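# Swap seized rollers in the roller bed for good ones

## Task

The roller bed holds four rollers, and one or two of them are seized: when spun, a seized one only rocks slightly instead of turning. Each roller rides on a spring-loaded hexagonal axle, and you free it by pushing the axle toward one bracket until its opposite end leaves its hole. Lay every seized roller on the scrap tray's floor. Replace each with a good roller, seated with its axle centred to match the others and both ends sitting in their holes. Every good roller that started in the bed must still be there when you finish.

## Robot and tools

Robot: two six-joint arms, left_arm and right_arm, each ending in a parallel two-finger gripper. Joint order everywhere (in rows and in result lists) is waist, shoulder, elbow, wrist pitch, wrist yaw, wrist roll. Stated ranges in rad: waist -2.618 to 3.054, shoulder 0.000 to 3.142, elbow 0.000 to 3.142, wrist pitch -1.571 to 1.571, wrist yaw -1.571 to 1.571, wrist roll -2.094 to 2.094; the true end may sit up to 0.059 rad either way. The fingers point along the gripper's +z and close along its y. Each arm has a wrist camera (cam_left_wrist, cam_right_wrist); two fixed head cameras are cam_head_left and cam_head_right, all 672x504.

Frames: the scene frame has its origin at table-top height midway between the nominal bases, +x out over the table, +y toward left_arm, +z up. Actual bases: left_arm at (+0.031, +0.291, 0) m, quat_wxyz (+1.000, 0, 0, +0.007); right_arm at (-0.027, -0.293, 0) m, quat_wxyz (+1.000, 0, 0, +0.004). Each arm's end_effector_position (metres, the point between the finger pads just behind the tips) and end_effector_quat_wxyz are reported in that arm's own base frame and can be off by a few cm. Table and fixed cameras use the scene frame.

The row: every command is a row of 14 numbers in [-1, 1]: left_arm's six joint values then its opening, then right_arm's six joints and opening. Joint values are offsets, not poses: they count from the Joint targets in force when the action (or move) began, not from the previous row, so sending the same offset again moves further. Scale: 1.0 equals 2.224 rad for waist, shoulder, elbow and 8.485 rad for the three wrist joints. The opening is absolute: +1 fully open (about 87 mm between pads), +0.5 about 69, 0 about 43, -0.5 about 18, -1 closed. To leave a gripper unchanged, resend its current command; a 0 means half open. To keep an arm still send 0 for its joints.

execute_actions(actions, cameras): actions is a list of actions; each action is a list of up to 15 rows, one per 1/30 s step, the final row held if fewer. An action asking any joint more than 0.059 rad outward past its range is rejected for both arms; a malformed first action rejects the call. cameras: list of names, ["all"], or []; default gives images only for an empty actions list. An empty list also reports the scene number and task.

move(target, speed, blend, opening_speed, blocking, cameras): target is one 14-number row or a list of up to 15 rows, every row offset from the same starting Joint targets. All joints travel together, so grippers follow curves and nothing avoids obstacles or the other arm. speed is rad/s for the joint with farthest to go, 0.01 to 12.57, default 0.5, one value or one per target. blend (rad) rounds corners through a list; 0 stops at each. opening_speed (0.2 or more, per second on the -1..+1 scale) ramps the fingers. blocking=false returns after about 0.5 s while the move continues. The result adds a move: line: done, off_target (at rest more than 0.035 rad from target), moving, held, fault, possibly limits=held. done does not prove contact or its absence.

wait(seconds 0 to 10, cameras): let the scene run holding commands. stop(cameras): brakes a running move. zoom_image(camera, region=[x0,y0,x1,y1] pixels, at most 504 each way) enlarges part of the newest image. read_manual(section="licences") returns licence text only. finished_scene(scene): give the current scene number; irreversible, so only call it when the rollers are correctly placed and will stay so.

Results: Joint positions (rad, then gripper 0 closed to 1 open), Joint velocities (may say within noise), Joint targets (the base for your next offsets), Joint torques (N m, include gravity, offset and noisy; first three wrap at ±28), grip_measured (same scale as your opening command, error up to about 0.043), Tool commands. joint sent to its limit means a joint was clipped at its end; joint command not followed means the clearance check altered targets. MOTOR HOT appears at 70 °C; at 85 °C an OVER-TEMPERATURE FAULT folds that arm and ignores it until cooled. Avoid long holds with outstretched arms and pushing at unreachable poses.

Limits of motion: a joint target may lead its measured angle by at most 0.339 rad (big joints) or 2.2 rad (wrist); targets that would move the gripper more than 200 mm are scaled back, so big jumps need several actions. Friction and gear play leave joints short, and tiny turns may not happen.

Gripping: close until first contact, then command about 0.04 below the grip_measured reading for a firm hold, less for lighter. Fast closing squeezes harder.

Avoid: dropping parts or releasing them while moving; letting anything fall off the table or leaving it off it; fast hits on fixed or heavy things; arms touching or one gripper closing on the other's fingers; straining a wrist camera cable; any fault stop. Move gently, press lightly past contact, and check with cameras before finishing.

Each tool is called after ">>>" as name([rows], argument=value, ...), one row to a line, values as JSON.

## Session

Scene 1 done. Scene 2 now.

>>> execute_actions(actions=[])

>>> zoom_image(camera="cam_head_left", region=[200, 80, 480, 320])

>>> zoom_image(camera="cam_head_right", region=[200, 80, 480, 320])

Scene clock: 0.00 s.
left_arm: end_effector_position=(+0.3116, -0.1524, +0.2574) grip_measured=+1.000 end_effector_quat_wxyz=(+0.525, +0.077, +0.827, -0.187) | right_arm: end_effector_position=(+0.4056, +0.1182, +0.1915) grip_measured=+1.000 end_effector_quat_wxyz=(+0.511, -0.248, +0.822, +0.046)
Joint positions: left_arm=[-0.418 1.029 0.988 -0.347 0.015 -0.243 1] | right_arm=[0.266 1.385 1.037 -0.148 -0.103 -0.258 1]
Joint velocities: within noise
Joint torques (N m): no reading
Heat: left arm: 44 °C; right arm: 35 °C.
Joint targets: left_arm=[-0.414 1.021 1.004 -0.332 0.012 -0.238] | right_arm=[0.270 1.369 1.059 -0.126 -0.107 -0.254]
Tool commands: left_gripper/opening=+1.0 right_gripper/opening=+1.0

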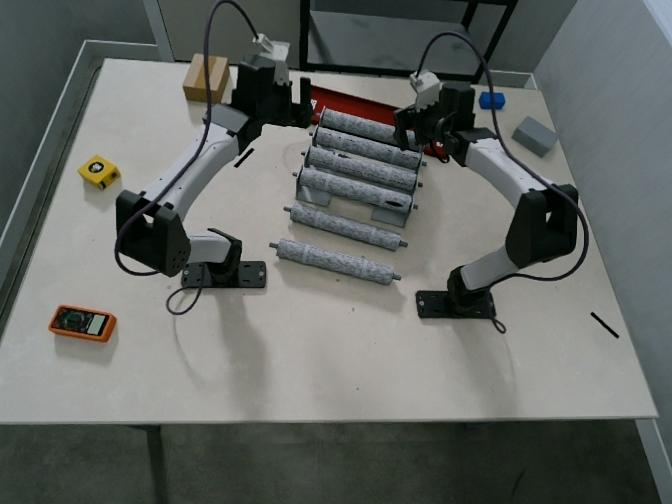

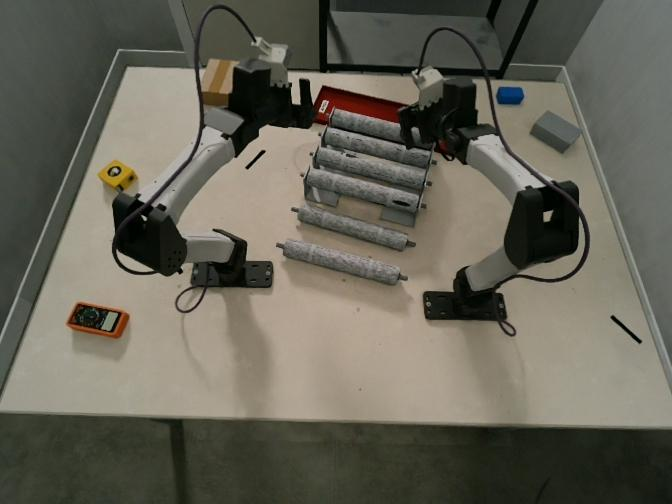

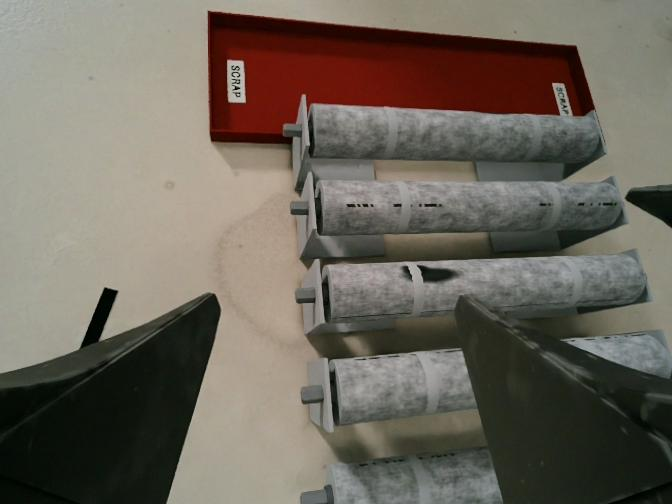

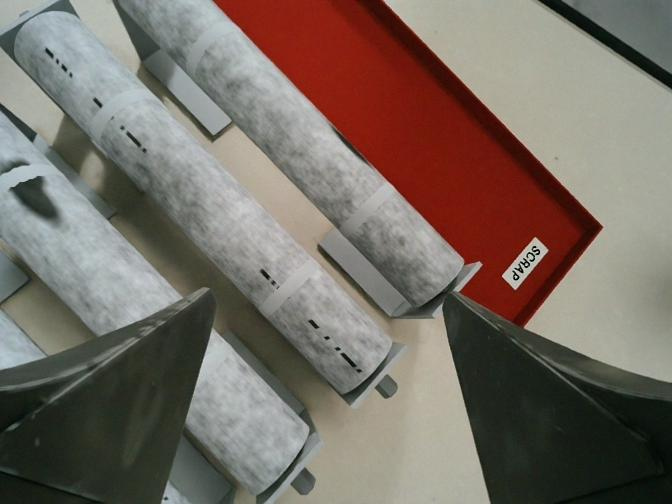

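Scaled by 1.800.

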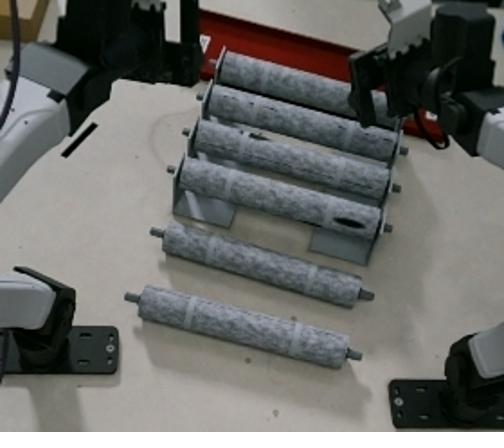

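Scaled by 1.800.

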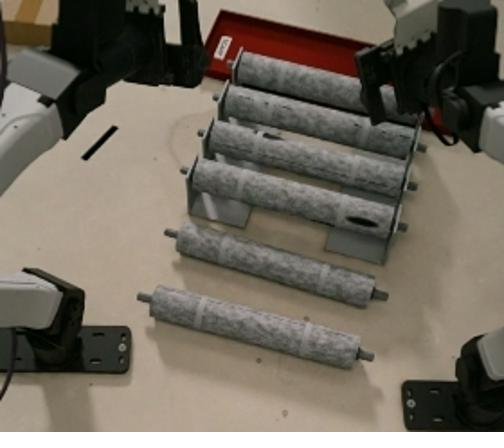

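>>> move(target=[0,0,0,0,0,0,1.0, 0.2441,0.0277,0.0476,-0.0987,0.0859,0.1505,-0.95], speed=0.8, opening_speed=1.5, cameras=["all"])

Scene clock: 137.43 s.
left_arm: end_effector_position=(+0.3116, -0.1524, +0.2574) grip_measured=+1.000 end_effector_quat_wxyz=(+0.525, +0.077, +0.827, -0.187) | right_arm: end_effector_position=(+0.2469, +0.1612, +0.1241) grip_measured=-0.949 end_effector_quat_wxyz=(+0.318, +0.135, +0.937, -0.057)
Joint positions: left_arm=[-0.418 1.029 0.988 -0.347 0.015 -0.243 1] | right_arm=[0.811 1.425 1.121 -0.949 0.586 1 0.025]
Joint torques (N m): left_arm=[-0.02 -3.07 7.49 2.54 -0.05 0.05] | right_arm=[0.06 -2.92 9.92 0.74 0.65 0.21]
Heat: left arm: 44 °C; right arm: 44 °C.
Joint targets: left_arm=[-0.414 1.021 1.004 -0.332 0.012 -0.238] | right_arm=[0.813 1.431 1.165 -0.963 0.622 1.023]
move: off_target (right_arm); right_arm: the elbow is farthest, 0.044 rad from its target

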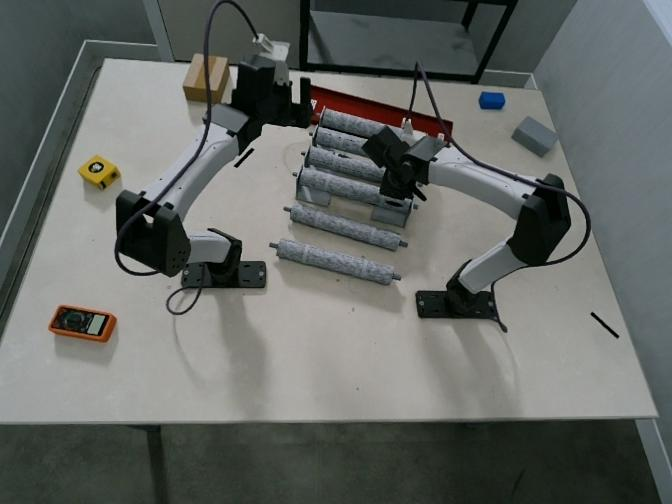

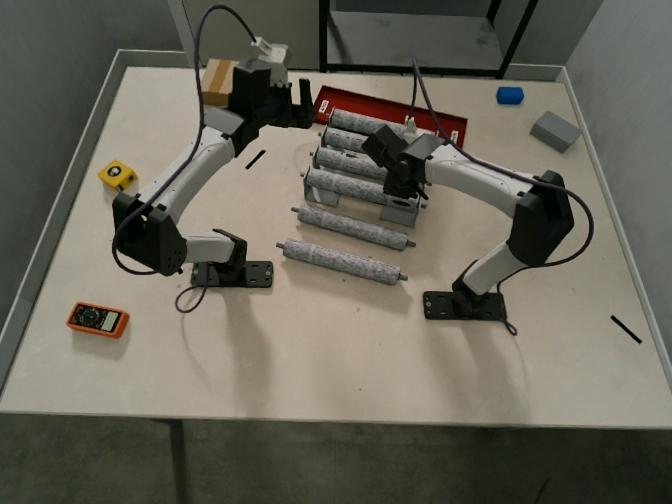

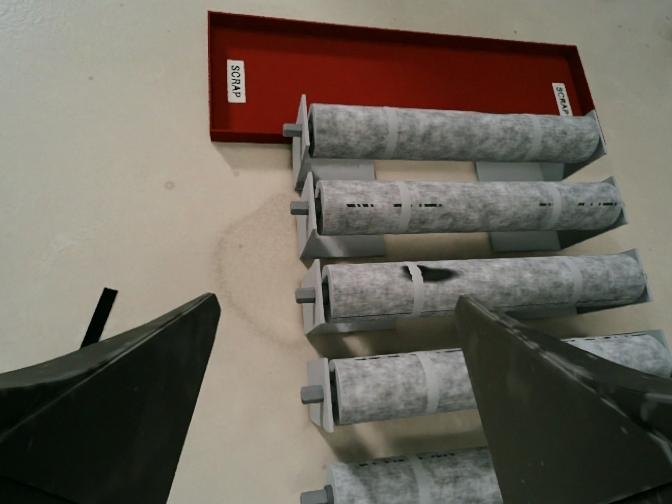

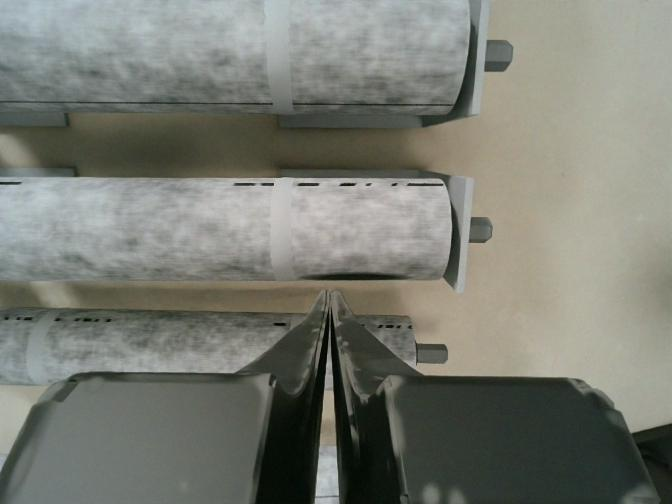

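>>> move(target=[0,0,0,0,0,0,1.0, -0.0189,0,-0.0468,0.0156,0.0021,-0.0057,-0.95], speed=0.3, cameras=["cam_right_wrist"])

Scene clock: 168.03 s.
left_arm: end_effector_position=(+0.3116, -0.1524, +0.2574) grip_measured=+1.000 end_effector_quat_wxyz=(+0.525, +0.077, +0.827, -0.187) | right_arm: end_effector_position=(+0.2565, +0.1508, +0.1116) grip_measured=-0.949 end_effector_quat_wxyz=(+0.328, +0.154, +0.930, -0.063)
Joint positions: left_arm=[-0.418 1.029 0.988 -0.347 0.015 -0.243 1] | right_arm=[0.772 1.425 1.063 -0.874 0.604 0.995 0.025]
Joint torques (N m): left_arm=[-0.02 -3.06 7.5 2.53 -0.05 0.04] | right_arm=[-0.58 -3 5.9 1.45 0.65 -0.1]
Heat: left arm: 45 °C; right arm: 46 °C.
Joint targets: left_arm=[-0.414 1.021 1.004 -0.332 0.012 -0.238] | right_arm=[0.771 1.431 1.061 -0.831 0.640 0.975]
move: off_target (right_arm); right_arm: the wrist pitch is farthest, 0.043 rad from its target
Images, in order (width x height): cam_right_wrist 672x504.

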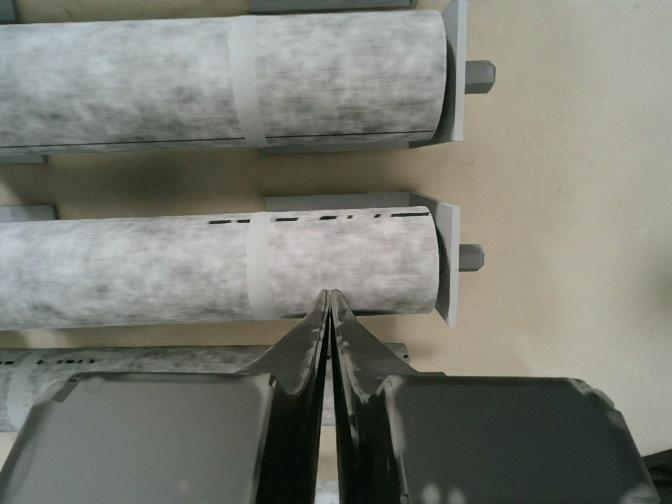

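>>> move([
  [0,0,0,0,0,0,1.0, 0,0.0016,-0.0112,0.0034,0,0,-0.95],
  [0,0,0,0,0,0,1.0, -0.0297,0.015,-0.0036,0.0096,-0.0029,-0.0086,-0.95],
], speed=0.12, cameras=["cam_right_wrist"])

Scene clock: 182.27 s.
left_arm: end_effector_position=(+0.3116, -0.1524, +0.2574) grip_measured=+1.000 end_effector_quat_wxyz=(+0.525, +0.077, +0.827, -0.187) | right_arm: end_effector_position=(+0.2797, +0.1409, +0.1039) grip_measured=-0.950 end_effector_quat_wxyz=(+0.342, +0.160, +0.923, -0.070)
Joint positions: left_arm=[-0.418 1.029 0.988 -0.347 0.015 -0.243 1] | right_arm=[0.705 1.456 1.043 -0.771 0.614 0.925 0.025]
Joint torques (N m): left_arm=[-0.02 -3.07 7.49 2.54 -0.05 0.04] | right_arm=[-0.54 -3.14 7.04 1.29 0.34 -0.11]
Heat: left arm: 45 °C; right arm: 43 °C.
Joint targets: left_arm=[-0.414 1.021 1.004 -0.332 0.012 -0.238] | right_arm=[0.705 1.464 1.053 -0.749 0.615 0.902]
move: done
Images, in order (width x height): cam_right_wrist 672x504.

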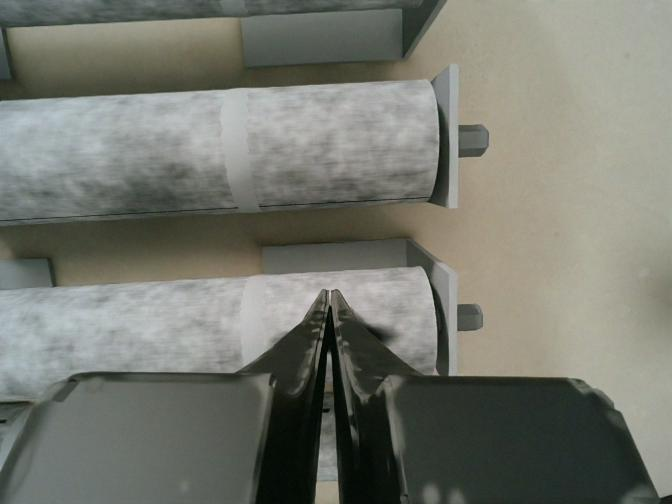

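>>> move([
  [0,0,0,0,0,0,1.0, 0,0,0.063,-0.0165,0,0,-0.95],
  [0,0,0,0,0,0,1.0, -0.0667,0.0425,0.0962,-0.0044,-0.0116,-0.0205,-0.95],
  [0,0,0,0,0,0,1.0, -0.0667,0.0425,0.039,0.0101,-0.0116,-0.0205,-0.95],
  [0,0,0,0,0,0,1.0, -0.0889,0.0632,0.0544,0.0146,-0.0144,-0.0264,-0.95],
], speed=[0.4,0.4,0.15,0.12], blend=[0.03,0.03,0,0], cameras=["cam_right_wrist"])

Scene clock: 221.03 s.
left_arm: end_effector_position=(+0.3116, -0.1524, +0.2574) grip_measured=+1.000 end_effector_quat_wxyz=(+0.525, +0.077, +0.827, -0.187) | right_arm: end_effector_position=(+0.3471, +0.1178, +0.1059) grip_measured=-0.950 end_effector_quat_wxyz=(+0.339, +0.150, +0.926, -0.068)
Joint positions: left_arm=[-0.418 1.029 0.988 -0.347 0.015 -0.243 1] | right_arm=[0.501 1.589 1.164 -0.639 0.514 0.685 0.025]
Joint torques (N m): left_arm=[-0.02 -3.07 7.47 2.54 -0.05 0.04] | right_arm=[-0.02 -3.51 7.17 1.44 0.14 -0.03]
Heat: left arm: 45 °C; right arm: 42 °C.
Joint targets: left_arm=[-0.414 1.021 1.004 -0.332 0.012 -0.238] | right_arm=[0.507 1.605 1.174 -0.625 0.493 0.678]
move: done
Images, in order (width x height): cam_right_wrist 672x504.

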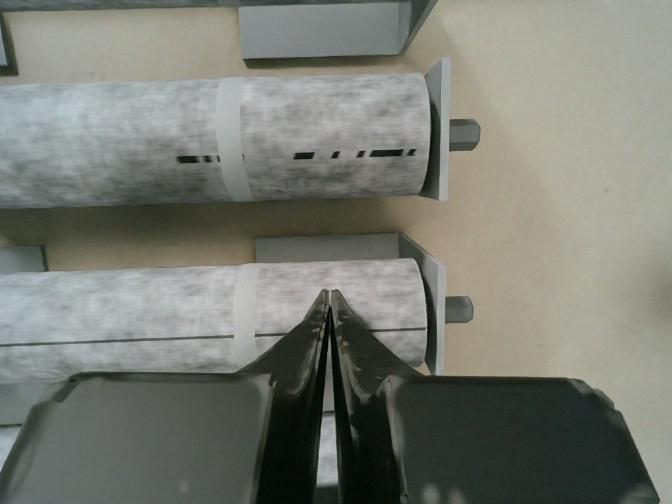

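>>> move([
  [0,0,0,0,0,0,1.0, 0,0,0.063,-0.0165,0,0,-0.95],
  [0,0,0,0,0,0,1.0, -0.049,0.058,0.1186,-0.0102,-0.0066,-0.0121,-0.95],
  [0,0,0,0,0,0,1.0, -0.049,0.058,0.0646,0.004,-0.0066,-0.0121,-0.95],
  [0,0,0,0,0,0,1.0, -0.0652,0.083,0.0898,0.0056,-0.0084,-0.0157,-0.95],
], speed=[0.4,0.4,0.15,0.12], blend=[0.03,0.03,0,0], cameras=["cam_right_wrist"])

Scene clock: 246.93 s.
left_arm: end_effector_position=(+0.3116, -0.1524, +0.2574) grip_measured=+1.000 end_effector_quat_wxyz=(+0.525, +0.077, +0.827, -0.187) | right_arm: end_effector_position=(+0.3929, +0.1040, +0.1023) grip_measured=-0.950 end_effector_quat_wxyz=(+0.313, +0.128, +0.938, -0.073)
Joint positions: left_arm=[-0.418 1.029 0.988 -0.347 0.015 -0.243 1] | right_arm=[0.39 1.75 1.344 -0.656 0.43 0.549 0.025]
Joint torques (N m): left_arm=[-0.05 -3.04 7.47 2.54 -0.05 0.04] | right_arm=[-1.91 -2.96 8.96 2.16 0.13 -0.05]
Heat: left arm: 46 °C; right arm: 41 °C.
Joint targets: left_arm=[-0.414 1.021 1.004 -0.332 0.012 -0.238] | right_arm=[0.362 1.790 1.374 -0.578 0.422 0.545]
move: off_target (right_arm); right_arm: the wrist pitch is farthest, 0.078 rad from its target
Images, in order (width x height): cam_right_wrist 672x504.

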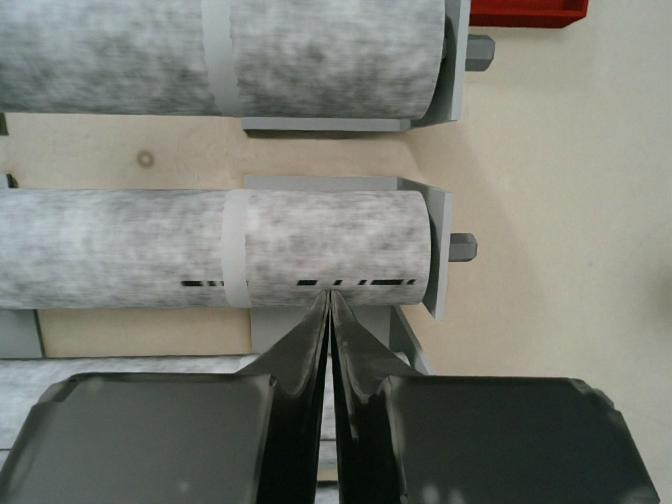

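>>> move([
  [0,0,0,0,0,0,1.0, 0,0,0.063,-0.0165,0,0,-0.95],
  [0,0,0,0,0,0,1.0, -0.0363,0.0676,0.144,-0.0167,-0.0058,-0.0089,-0.95],
], speed=0.4, blend=[0.03,0], cameras=["cam_right_wrist"])

Scene clock: 277.80 s.
left_arm: end_effector_position=(+0.3116, -0.1524, +0.2574) grip_measured=+1.000 end_effector_quat_wxyz=(+0.525, +0.077, +0.827, -0.187) | right_arm: end_effector_position=(+0.4636, +0.0830, +0.1254) grip_measured=-0.950 end_effector_quat_wxyz=(+0.330, +0.154, +0.929, -0.066)
Joint positions: left_arm=[-0.418 1.029 0.988 -0.347 0.015 -0.243 1] | right_arm=[0.28 1.933 1.649 -0.706 0.388 0.491 0.025]
Joint torques (N m): left_arm=[-0.02 -3.06 7.49 2.53 -0.05 0.04] | right_arm=[-0.21 -6.71 10.47 1.28 0.06 -0.14]
Heat: left arm: 46 °C; right arm: 42 °C.
Joint targets: left_arm=[-0.414 1.021 1.004 -0.332 0.012 -0.238] | right_arm=[0.282 1.940 1.694 -0.720 0.373 0.469]
move: off_target (right_arm); right_arm: the elbow is farthest, 0.045 rad from its target
Images, in order (width x height): cam_right_wrist 672x504.

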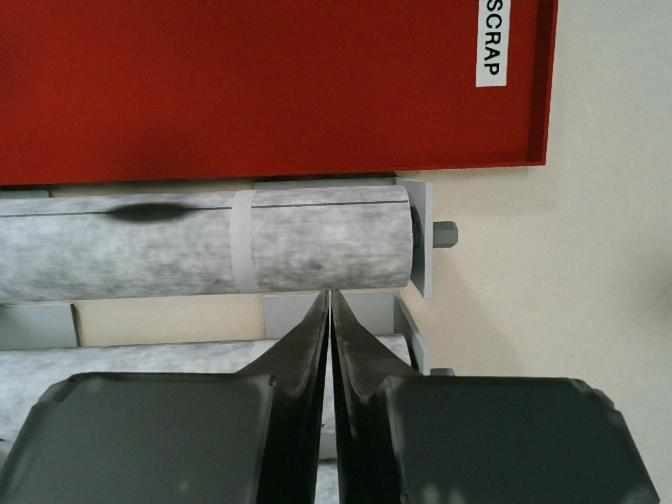

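>>> move([
  [0,0,0,0,0,0,1.0, -0.0036,0.0087,0.011,-0.0003,-0.0005,-0.0008,-0.95],
  [0,0,0,0,0,0,1.0, -0.0036,0.0087,-0.0429,0.0138,-0.0005,-0.0008,-0.95],
  [0,0,0,0,0,0,1.0, -0.0156,0.0377,-0.0082,0.0128,-0.0024,-0.0036,-0.95],
], speed=[0.3,0.15,0.12], blend=[0.01,0,0], cameras=["cam_right_wrist"])

Scene clock: 301.47 s.
left_arm: end_effector_position=(+0.3116, -0.1524, +0.2574) grip_measured=+1.000 end_effector_quat_wxyz=(+0.525, +0.077, +0.827, -0.187) | right_arm: end_effector_position=(+0.4910, +0.0743, +0.1087) grip_measured=-0.950 end_effector_quat_wxyz=(+0.347, +0.156, +0.923, -0.063)
Joint positions: left_arm=[-0.418 1.029 0.988 -0.347 0.015 -0.243 1] | right_arm=[0.246 2 1.658 -0.599 0.377 0.457 0.025]
Joint torques (N m): left_arm=[-0.01 -3.06 7.49 2.54 -0.05 0.04] | right_arm=[-0.39 -5.94 7.98 1.37 -0.04 -0.09]
Heat: left arm: 47 °C; right arm: 46 °C.
Joint targets: left_arm=[-0.414 1.021 1.004 -0.332 0.012 -0.238] | right_arm=[0.247 2.024 1.676 -0.611 0.352 0.438]
move: done
Images, in order (width x height): cam_right_wrist 672x504.

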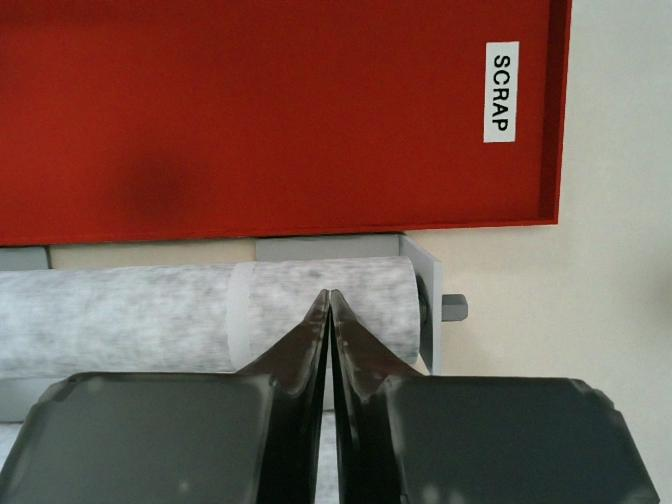

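>>> move([
  [0,0,0,0,0,0,1.0, 0,0,0.063,-0.0165,0,0,-0.95],
  [0,0,0,0,0,0,1.0, 0.0622,-0.1217,-0.0983,-0.0113,0.0129,0.0167,-0.95],
  [0,0,0,0,0,0,1.0, 0.0622,-0.1217,-0.1503,0.0027,0.0129,0.0167,-0.95],
], speed=[0.4,0.4,0.15], blend=[0.03,0.03,0], cameras=["cam_right_wrist"])

Scene clock: 319.57 s.
left_arm: end_effector_position=(+0.3116, -0.1524, +0.2574) grip_measured=+1.000 end_effector_quat_wxyz=(+0.525, +0.077, +0.827, -0.187) | right_arm: end_effector_position=(+0.4019, +0.1060, +0.1073) grip_measured=-0.950 end_effector_quat_wxyz=(+0.325, +0.136, +0.933, -0.070)
Joint positions: left_arm=[-0.418 1.029 0.988 -0.347 0.015 -0.243 1] | right_arm=[0.39 1.761 1.365 -0.64 0.44 0.557 0.025]
Joint torques (N m): left_arm=[-0.02 -3.07 7.49 2.54 -0.05 0.05] | right_arm=[-0.24 -6.65 4.34 1.93 0.46 0.27]
Heat: left arm: 47 °C; right arm: 44 °C.
Joint targets: left_arm=[-0.414 1.021 1.004 -0.332 0.012 -0.238] | right_arm=[0.385 1.753 1.342 -0.588 0.462 0.580]
move: off_target (right_arm); right_arm: the wrist pitch is farthest, 0.052 rad from its target
Images, in order (width x height): cam_right_wrist 672x504.

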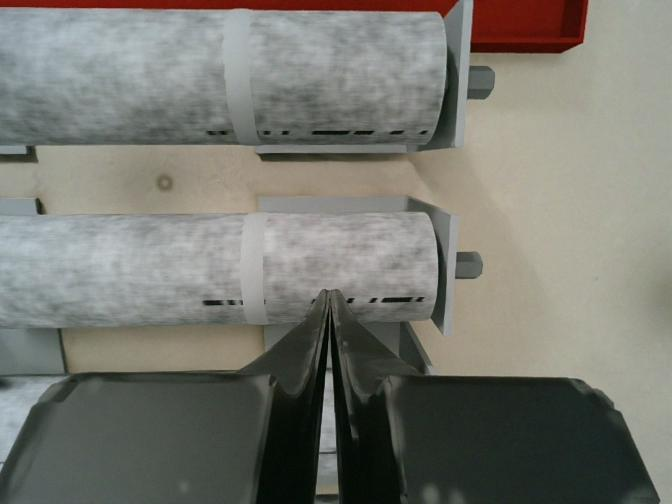

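>>> move(target=[0,0,0,0,0,0,1.0, -0.0146,0.0225,0.0207,0.0016,-0.0028,-0.0032,-0.95], speed=0.12, cameras=["cam_right_wrist"])

Scene clock: 327.33 s.
left_arm: end_effector_position=(+0.3116, -0.1524, +0.2574) grip_measured=+1.000 end_effector_quat_wxyz=(+0.525, +0.077, +0.827, -0.187) | right_arm: end_effector_position=(+0.4029, +0.1055, +0.1075) grip_measured=-0.950 end_effector_quat_wxyz=(+0.325, +0.137, +0.933, -0.068)
Joint positions: left_arm=[-0.418 1.029 0.988 -0.347 0.015 -0.243 1] | right_arm=[0.386 1.762 1.368 -0.64 0.434 0.557 0.025]
Joint torques (N m): left_arm=[-0.03 -3.07 7.49 2.54 -0.05 0.04] | right_arm=[-2.33 -2.95 8.05 2.09 0.27 -0.02]
Heat: left arm: 48 °C; right arm: 43 °C.
Joint targets: left_arm=[-0.414 1.021 1.004 -0.332 0.012 -0.238] | right_arm=[0.353 1.803 1.388 -0.575 0.438 0.553]
move: off_target (right_arm); right_arm: the wrist pitch is farthest, 0.066 rad from its target
Images, in order (width x height): cam_right_wrist 672x504.

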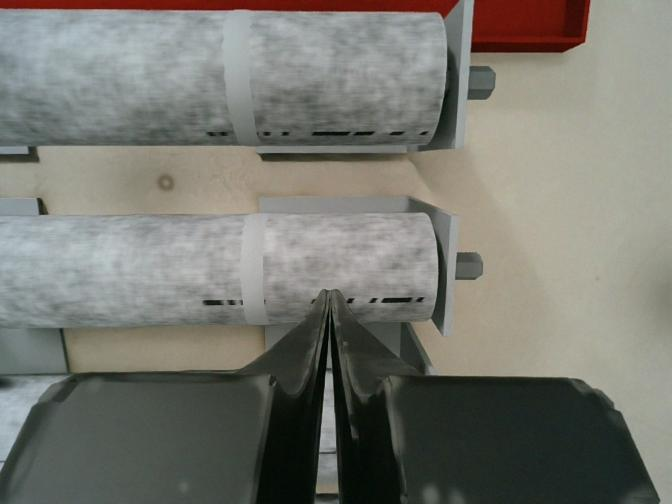

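>>> move([
  [0.0,0.0,0.0,0.0,0.0,0.0,0.2, 0,0,0.1124,-0.0295,0,0,-0.95],
  [0.1311,0.5967,0.5522,-0.1419,0.1042,0.2319,0.2, -0.0222,0.2002,0.3914,-0.1127,-0.0516,-0.1767,0.4],
], speed=[0.5,0.8], blend=[0.03,0], cameras=["all"])

Scene clock: 518.30 s.
left_arm: end_effector_position=(+0.4215, -0.1633, +0.1032) grip_measured=+0.200 end_effector_quat_wxyz=(+0.263, +0.708, +0.566, -0.331) | right_arm: end_effector_position=(+0.4053, +0.0881, +0.1268) grip_measured=+0.400 end_effector_quat_wxyz=(+0.012, -0.577, +0.816, -0.018)
Joint positions: left_arm=[-0.13 2.355 2.198 -1.527 0.868 1.716 0.6] | right_arm=[0.306 2.238 2.218 -1.516 0.028 -0.925 0.7]
Joint torques (N m): left_arm=[0.24 -10.88 7.69 0.1 0.57 0.13] | right_arm=[-0.61 -7.54 9.06 0.24 -0.2 -0.12]
Heat: left arm: 49 °C; right arm: 45 °C.
Joint targets: left_arm=[-0.123 2.348 2.233 -1.536 0.896 1.729] | right_arm=[0.304 2.249 2.258 -1.531 0.000 -0.946]
move: off_target (right_arm); blend cut to 0 rad at target 1; target 2's new numbers were sent with right_arm's elbow 0.041 rad from that target; right_arm: the elbow is farthest, 0.041 rad from its target

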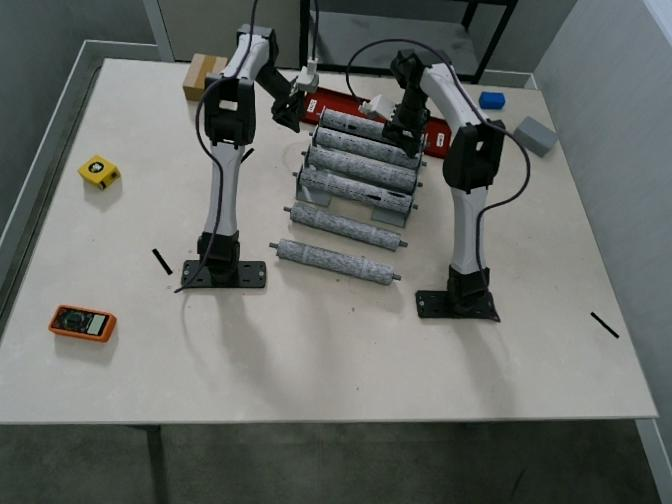

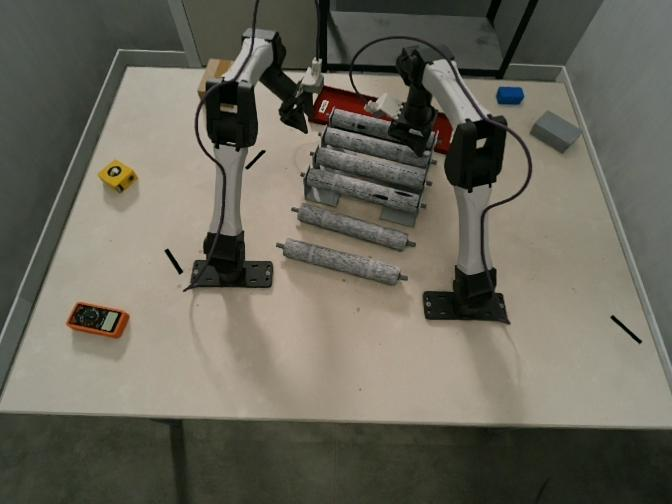

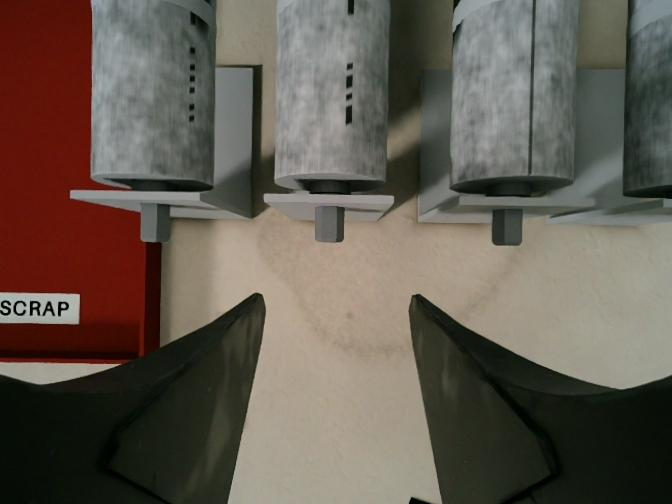

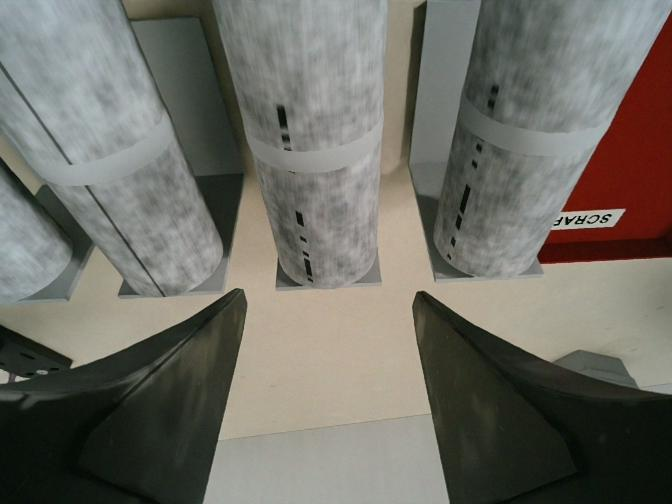

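>>> execute_actions(actions=[], cameras=["all"])

Scene clock: 561.00 s.
left_arm: end_effector_position=(+0.4215, -0.1633, +0.1032) grip_measured=+0.200 end_effector_quat_wxyz=(+0.263, +0.708, +0.566, -0.331) | right_arm: end_effector_position=(+0.4053, +0.0881, +0.1268) grip_measured=+0.400 end_effector_quat_wxyz=(+0.012, -0.577, +0.816, -0.018)
Joint positions: left_arm=[-0.13 2.355 2.198 -1.527 0.868 1.716 0.6] | right_arm=[0.306 2.238 2.218 -1.516 0.028 -0.925 0.7]
Joint velocities: within noise
Joint torques (N m): left_arm=[0.23 -10.88 7.71 0.1 0.57 0.13] | right_arm=[-0.65 -7.45 9.09 0.26 -0.2 -0.11]
Heat: left arm: 51 °C; right arm: 46 °C.
Joint targets: left_arm=[-0.123 2.348 2.233 -1.536 0.896 1.729] | right_arm=[0.304 2.249 2.258 -1.531 0.000 -0.946]
Tool commands: left_gripper/opening=+0.2 right_gripper/opening=+0.4

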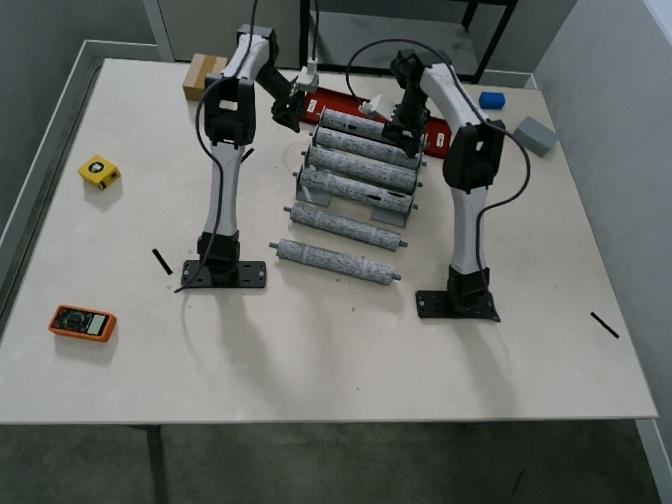

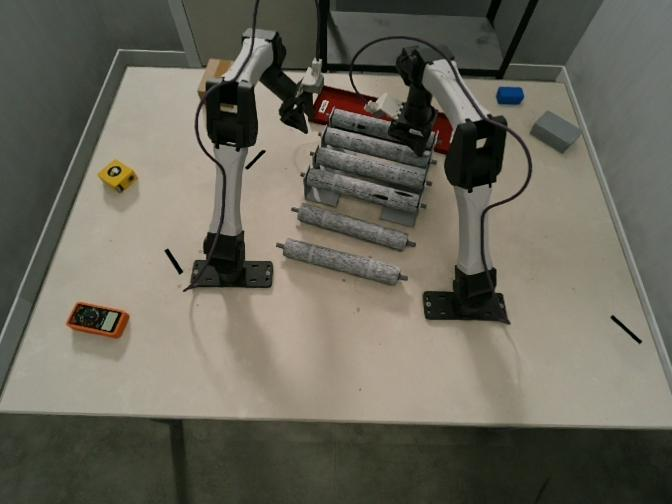

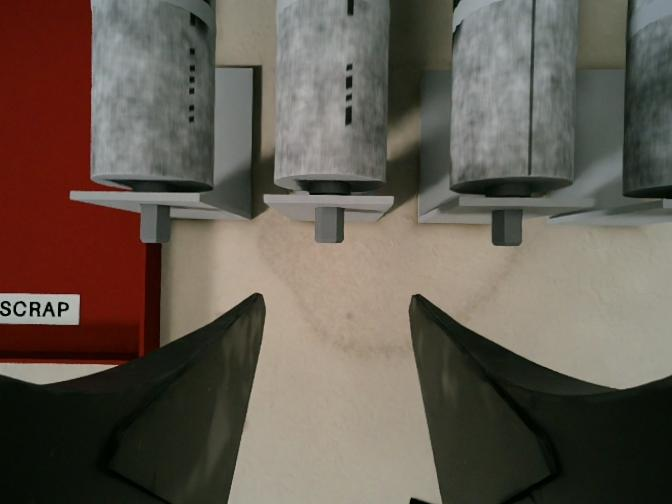

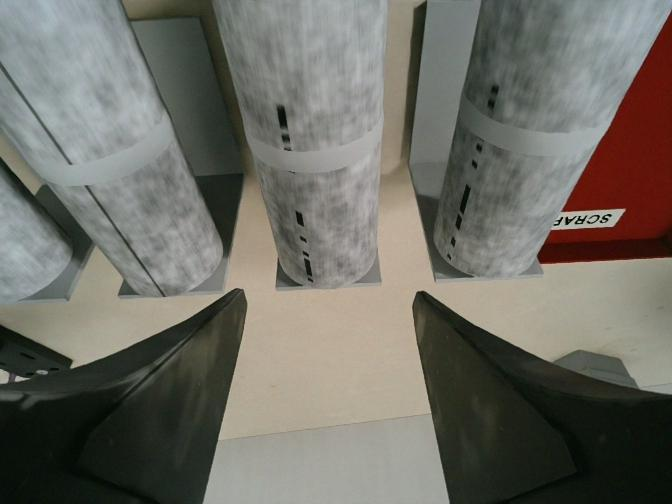

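>>> zoom_image(camera="cam_head_left", region=[250, 90, 450, 300])

>>> zoom_image(camera="cam_head_right", region=[250, 90, 450, 300])

Scaled by 2.400.

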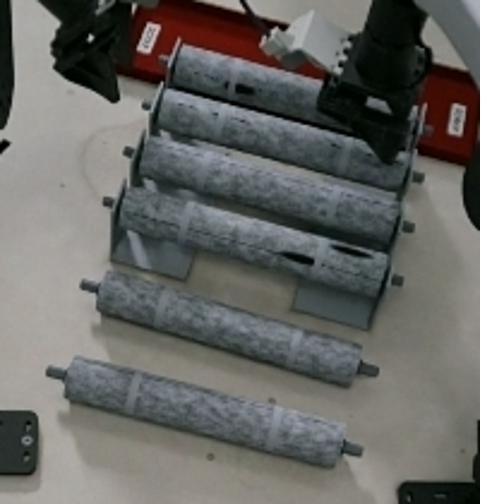

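Scaled by 2.400.

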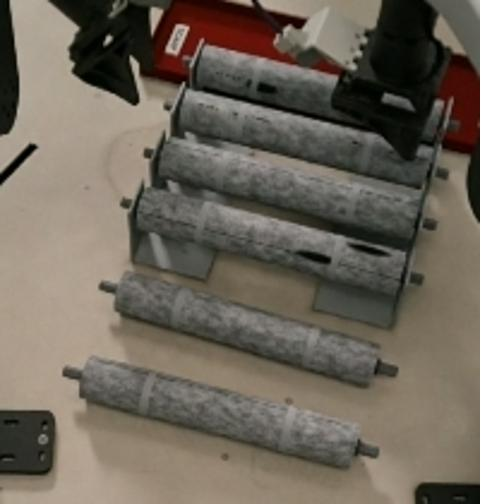

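>>> move([
  [-0.0301,-0.0072,-0.099,0.0286,0.0005,-0.0093,0.2, 0,-0.0115,-0.118,0.0222,0,0,0.4],
  [-0.0301,-0.0072,-0.099,0.0286,0.0005,-0.0093,0.2, 0,-0.0115,-0.118,0.0222,0,0,0.4],
], speed=0.3, cameras=["cam_left_wrist","cam_right_wrist"])

Scene clock: 624.50 s.
left_arm: end_effector_position=(+0.4153, -0.1902, +0.0579) grip_measured=+0.200 end_effector_quat_wxyz=(+0.255, +0.712, +0.560, -0.338) | right_arm: end_effector_position=(+0.3945, +0.0840, +0.0741) grip_measured=+0.400 end_effector_quat_wxyz=(-0.022, -0.581, +0.813, -0.007)
Joint positions: left_arm=[-0.191 2.355 2.018 -1.312 0.872 1.653 0.6] | right_arm=[0.304 2.238 2 -1.371 0.026 -0.936 0.7]
Joint torques (N m): left_arm=[-0.28 -12.18 4.14 0.49 0.57 -0.06] | right_arm=[-0.57 -9.5 5.11 0.57 -0.2 -0.11]
Heat: left arm: 56 °C; right arm: 47 °C.
Joint targets: left_arm=[-0.190 2.332 2.013 -1.294 0.900 1.650] | right_arm=[0.304 2.223 1.996 -1.342 0.000 -0.946]
move: done
Images, in order (width x height): cam_left_wrist 672x504, cam_right_wrist 672x504.

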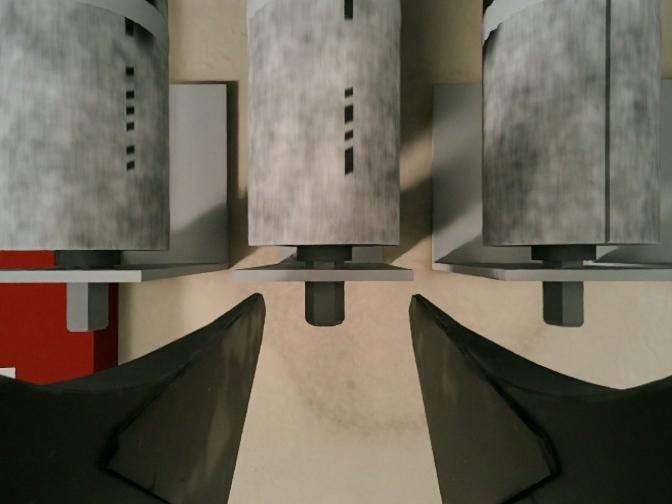

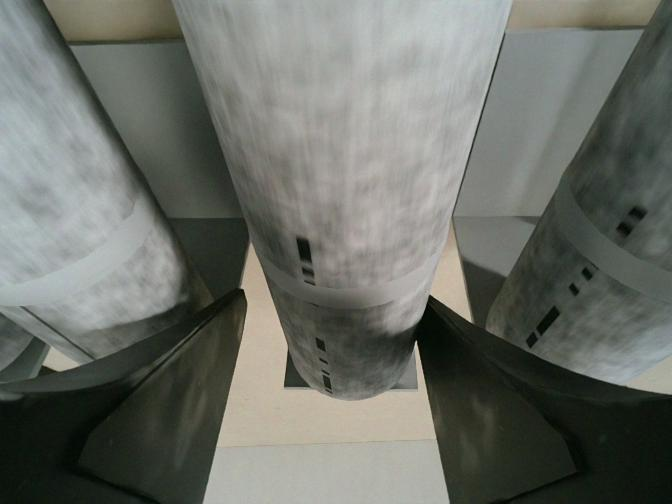

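>>> move(target=[-0.0041,0.0081,0.0481,-0.0061,0,0,0.2, 0,0,0,0.00436,0,0,0.4], speed=0.25, cameras=["cam_left_wrist","cam_right_wrist"])

Scene clock: 703.53 s.
left_arm: end_effector_position=(+0.4255, -0.1931, +0.0747) grip_measured=+0.200 end_effector_quat_wxyz=(+0.271, +0.718, +0.553, -0.326) | right_arm: end_effector_position=(+0.4029, +0.0866, +0.0730) grip_measured=+0.400 end_effector_quat_wxyz=(-0.005, -0.581, +0.814, -0.012)
Joint positions: left_arm=[-0.193 2.355 2.086 -1.335 0.874 1.651 0.6] | right_arm=[0.304 2.238 2 -1.335 0.026 -0.936 0.7]
Joint torques (N m): left_arm=[-0.58 -10.91 7.73 0.26 0.56 -0.04] | right_arm=[-0.44 -9.58 5.22 0.64 -0.2 -0.08]
Heat: left arm: 64 °C; right arm: 50 °C.
Joint targets: left_arm=[-0.199 2.350 2.120 -1.345 0.900 1.650] | right_arm=[0.304 2.223 1.996 -1.305 0.000 -0.946]
move: done
Images, in order (width x height): cam_left_wrist 672x504, cam_right_wrist 672x504.

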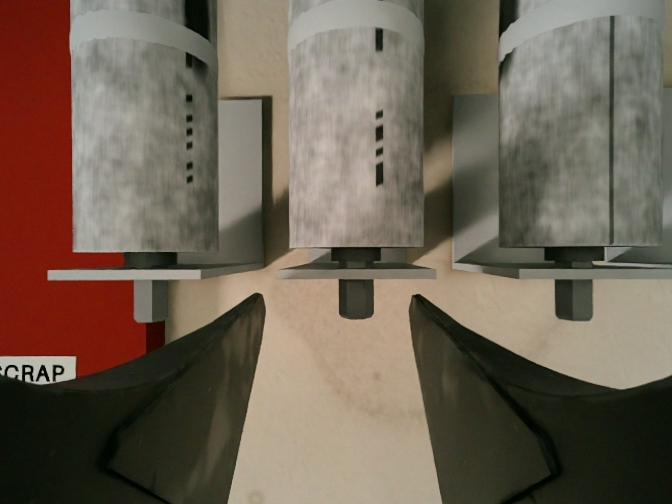

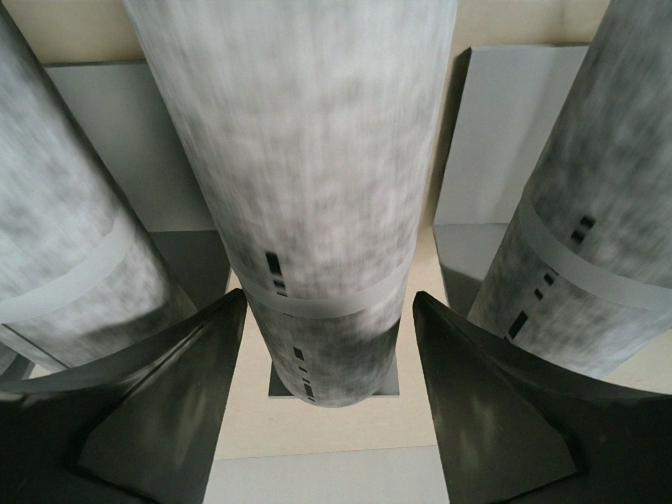

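>>> move([
  [-0.0039,0,0,-0.0039,0,0,0.2, 0,0,0,0,0,0,0.04],
  [-0.0039,0,0,-0.0039,0,0,-0.35, 0,0,0,0,0,0,0.04],
], speed=0.25, opening_speed=0.5, cameras=["cam_left_wrist","cam_right_wrist"])

Scene clock: 742.80 s.
left_arm: end_effector_position=(+0.4162, -0.1961, +0.0749) grip_measured=-0.350 end_effector_quat_wxyz=(+0.257, +0.716, +0.555, -0.337) | right_arm: end_effector_position=(+0.4030, +0.0866, +0.0730) grip_measured=+0.098 end_effector_quat_wxyz=(-0.005, -0.582, +0.813, -0.012)
Joint positions: left_arm=[-0.204 2.355 2.086 -1.369 0.874 1.651 0.325] | right_arm=[0.304 2.238 2 -1.335 0.026 -0.939 0.549]
Joint torques (N m): left_arm=[-0.58 -10.82 7.71 0.19 0.56 -0.04] | right_arm=[-0.51 -9.58 5.15 0.67 -0.21 -0.06]
Heat: left arm: 62 °C; right arm: 51 °C.
Joint targets: left_arm=[-0.208 2.350 2.120 -1.378 0.900 1.650] | right_arm=[0.304 2.223 1.996 -1.305 0.000 -0.946]
move: done
Images, in order (width x height): cam_left_wrist 672x504, cam_right_wrist 672x504.

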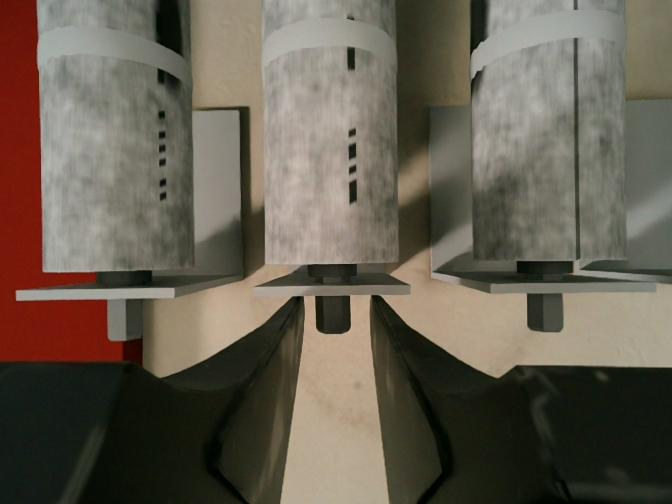

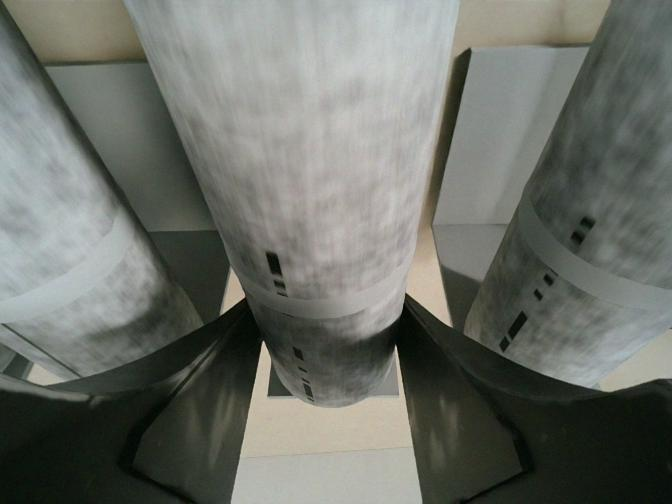

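>>> zoom_image(camera="cam_left_wrist", region=[230, 240, 450, 405])

Scaled by 2.291.

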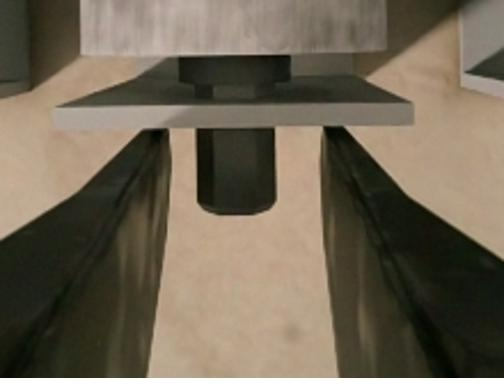

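>>> move(target=[0,0,0,0,0,0,-0.8, 0,0,0,0,0,0,0.04], opening_speed=0.5, cameras=["cam_left_wrist"])

Scene clock: 755.47 s.
left_arm: end_effector_position=(+0.4173, -0.1964, +0.0749) grip_measured=-0.630 end_effector_quat_wxyz=(+0.259, +0.718, +0.553, -0.335) | right_arm: end_effector_position=(+0.4030, +0.0866, +0.0730) grip_measured=+0.098 end_effector_quat_wxyz=(-0.005, -0.582, +0.813, -0.012)
Joint positions: left_arm=[-0.204 2.355 2.086 -1.364 0.874 1.654 0.185] | right_arm=[0.304 2.238 2 -1.335 0.026 -0.939 0.549]
Joint torques (N m): left_arm=[-0.59 -10.84 7.71 0.2 0.56 -0.04] | right_arm=[-0.5 -9.52 5.2 0.67 -0.2 -0.07]
Heat: left arm: 62 °C; right arm: 52 °C.
Joint targets: left_arm=[-0.208 2.350 2.120 -1.378 0.900 1.650] | right_arm=[0.304 2.223 1.996 -1.305 0.000 -0.946]
move: done
Images, in order (width x height): cam_left_wrist 672x504.

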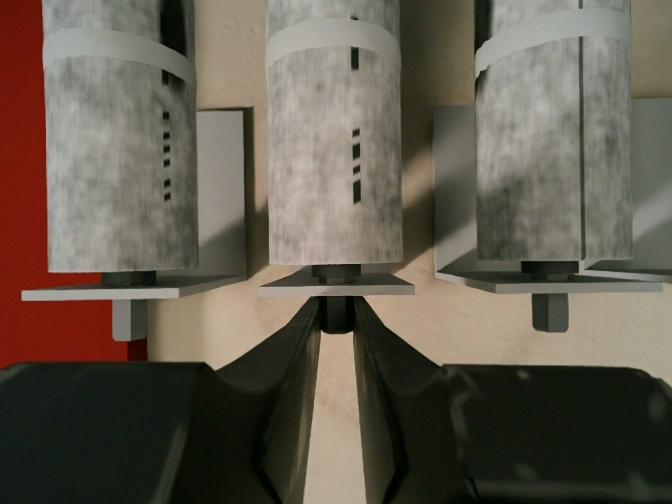

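>>> move(target=[0.021,0.0117,0.0202,-0.0087,0,0.0085,-0.85, 0,0,0,0,0,0,0.04], speed=0.15, cameras=["cam_left_wrist","cam_right_wrist"])

Scene clock: 775.67 s.
left_arm: end_effector_position=(+0.4181, -0.1928, +0.0751) grip_measured=-0.630 end_effector_quat_wxyz=(+0.263, +0.714, +0.547, -0.349) | right_arm: end_effector_position=(+0.4032, +0.0886, +0.0728) grip_measured=+0.098 end_effector_quat_wxyz=(-0.003, -0.582, +0.813, -0.011)
Joint positions: left_arm=[-0.187 2.384 2.124 -1.416 0.9 1.699 0.185] | right_arm=[0.307 2.238 2 -1.332 0.023 -0.936 0.549]
Joint torques (N m): left_arm=[1.98 -11.15 8.25 -0.12 0.33 0.26] | right_arm=[-0.5 -9.55 5.18 0.63 -0.16 -0.07]
Heat: left arm: 62 °C; right arm: 52 °C.
Joint targets: left_arm=[-0.161 2.376 2.164 -1.452 0.900 1.722] | right_arm=[0.304 2.223 1.996 -1.305 0.000 -0.946]
move: off_target (left_arm); left_arm: the elbow is farthest, 0.041 rad from its target
Images, in order (width x height): cam_left_wrist 672x504, cam_right_wrist 672x504.

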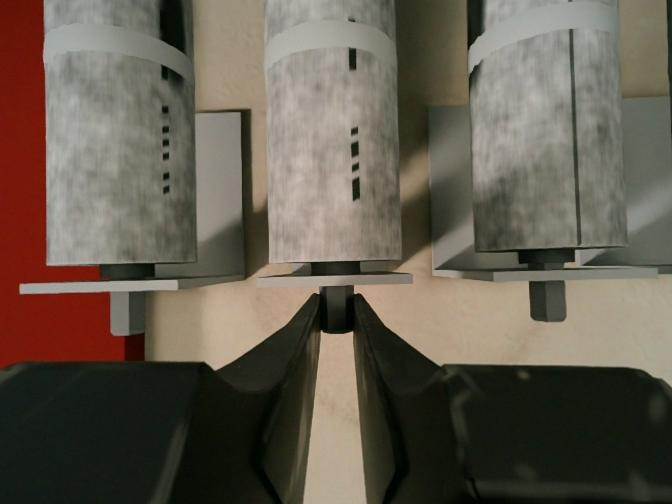

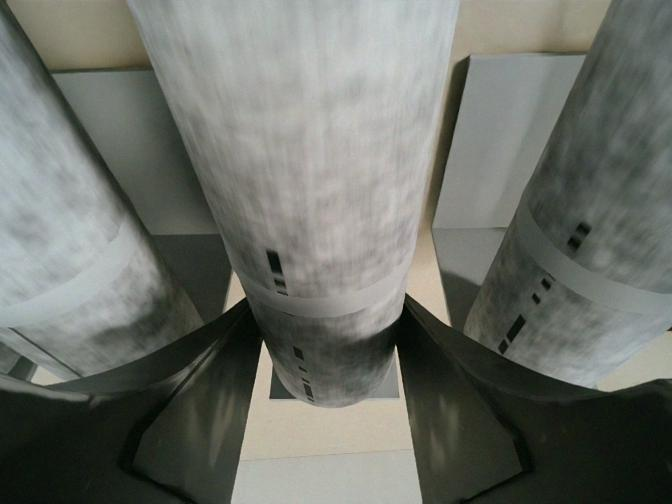

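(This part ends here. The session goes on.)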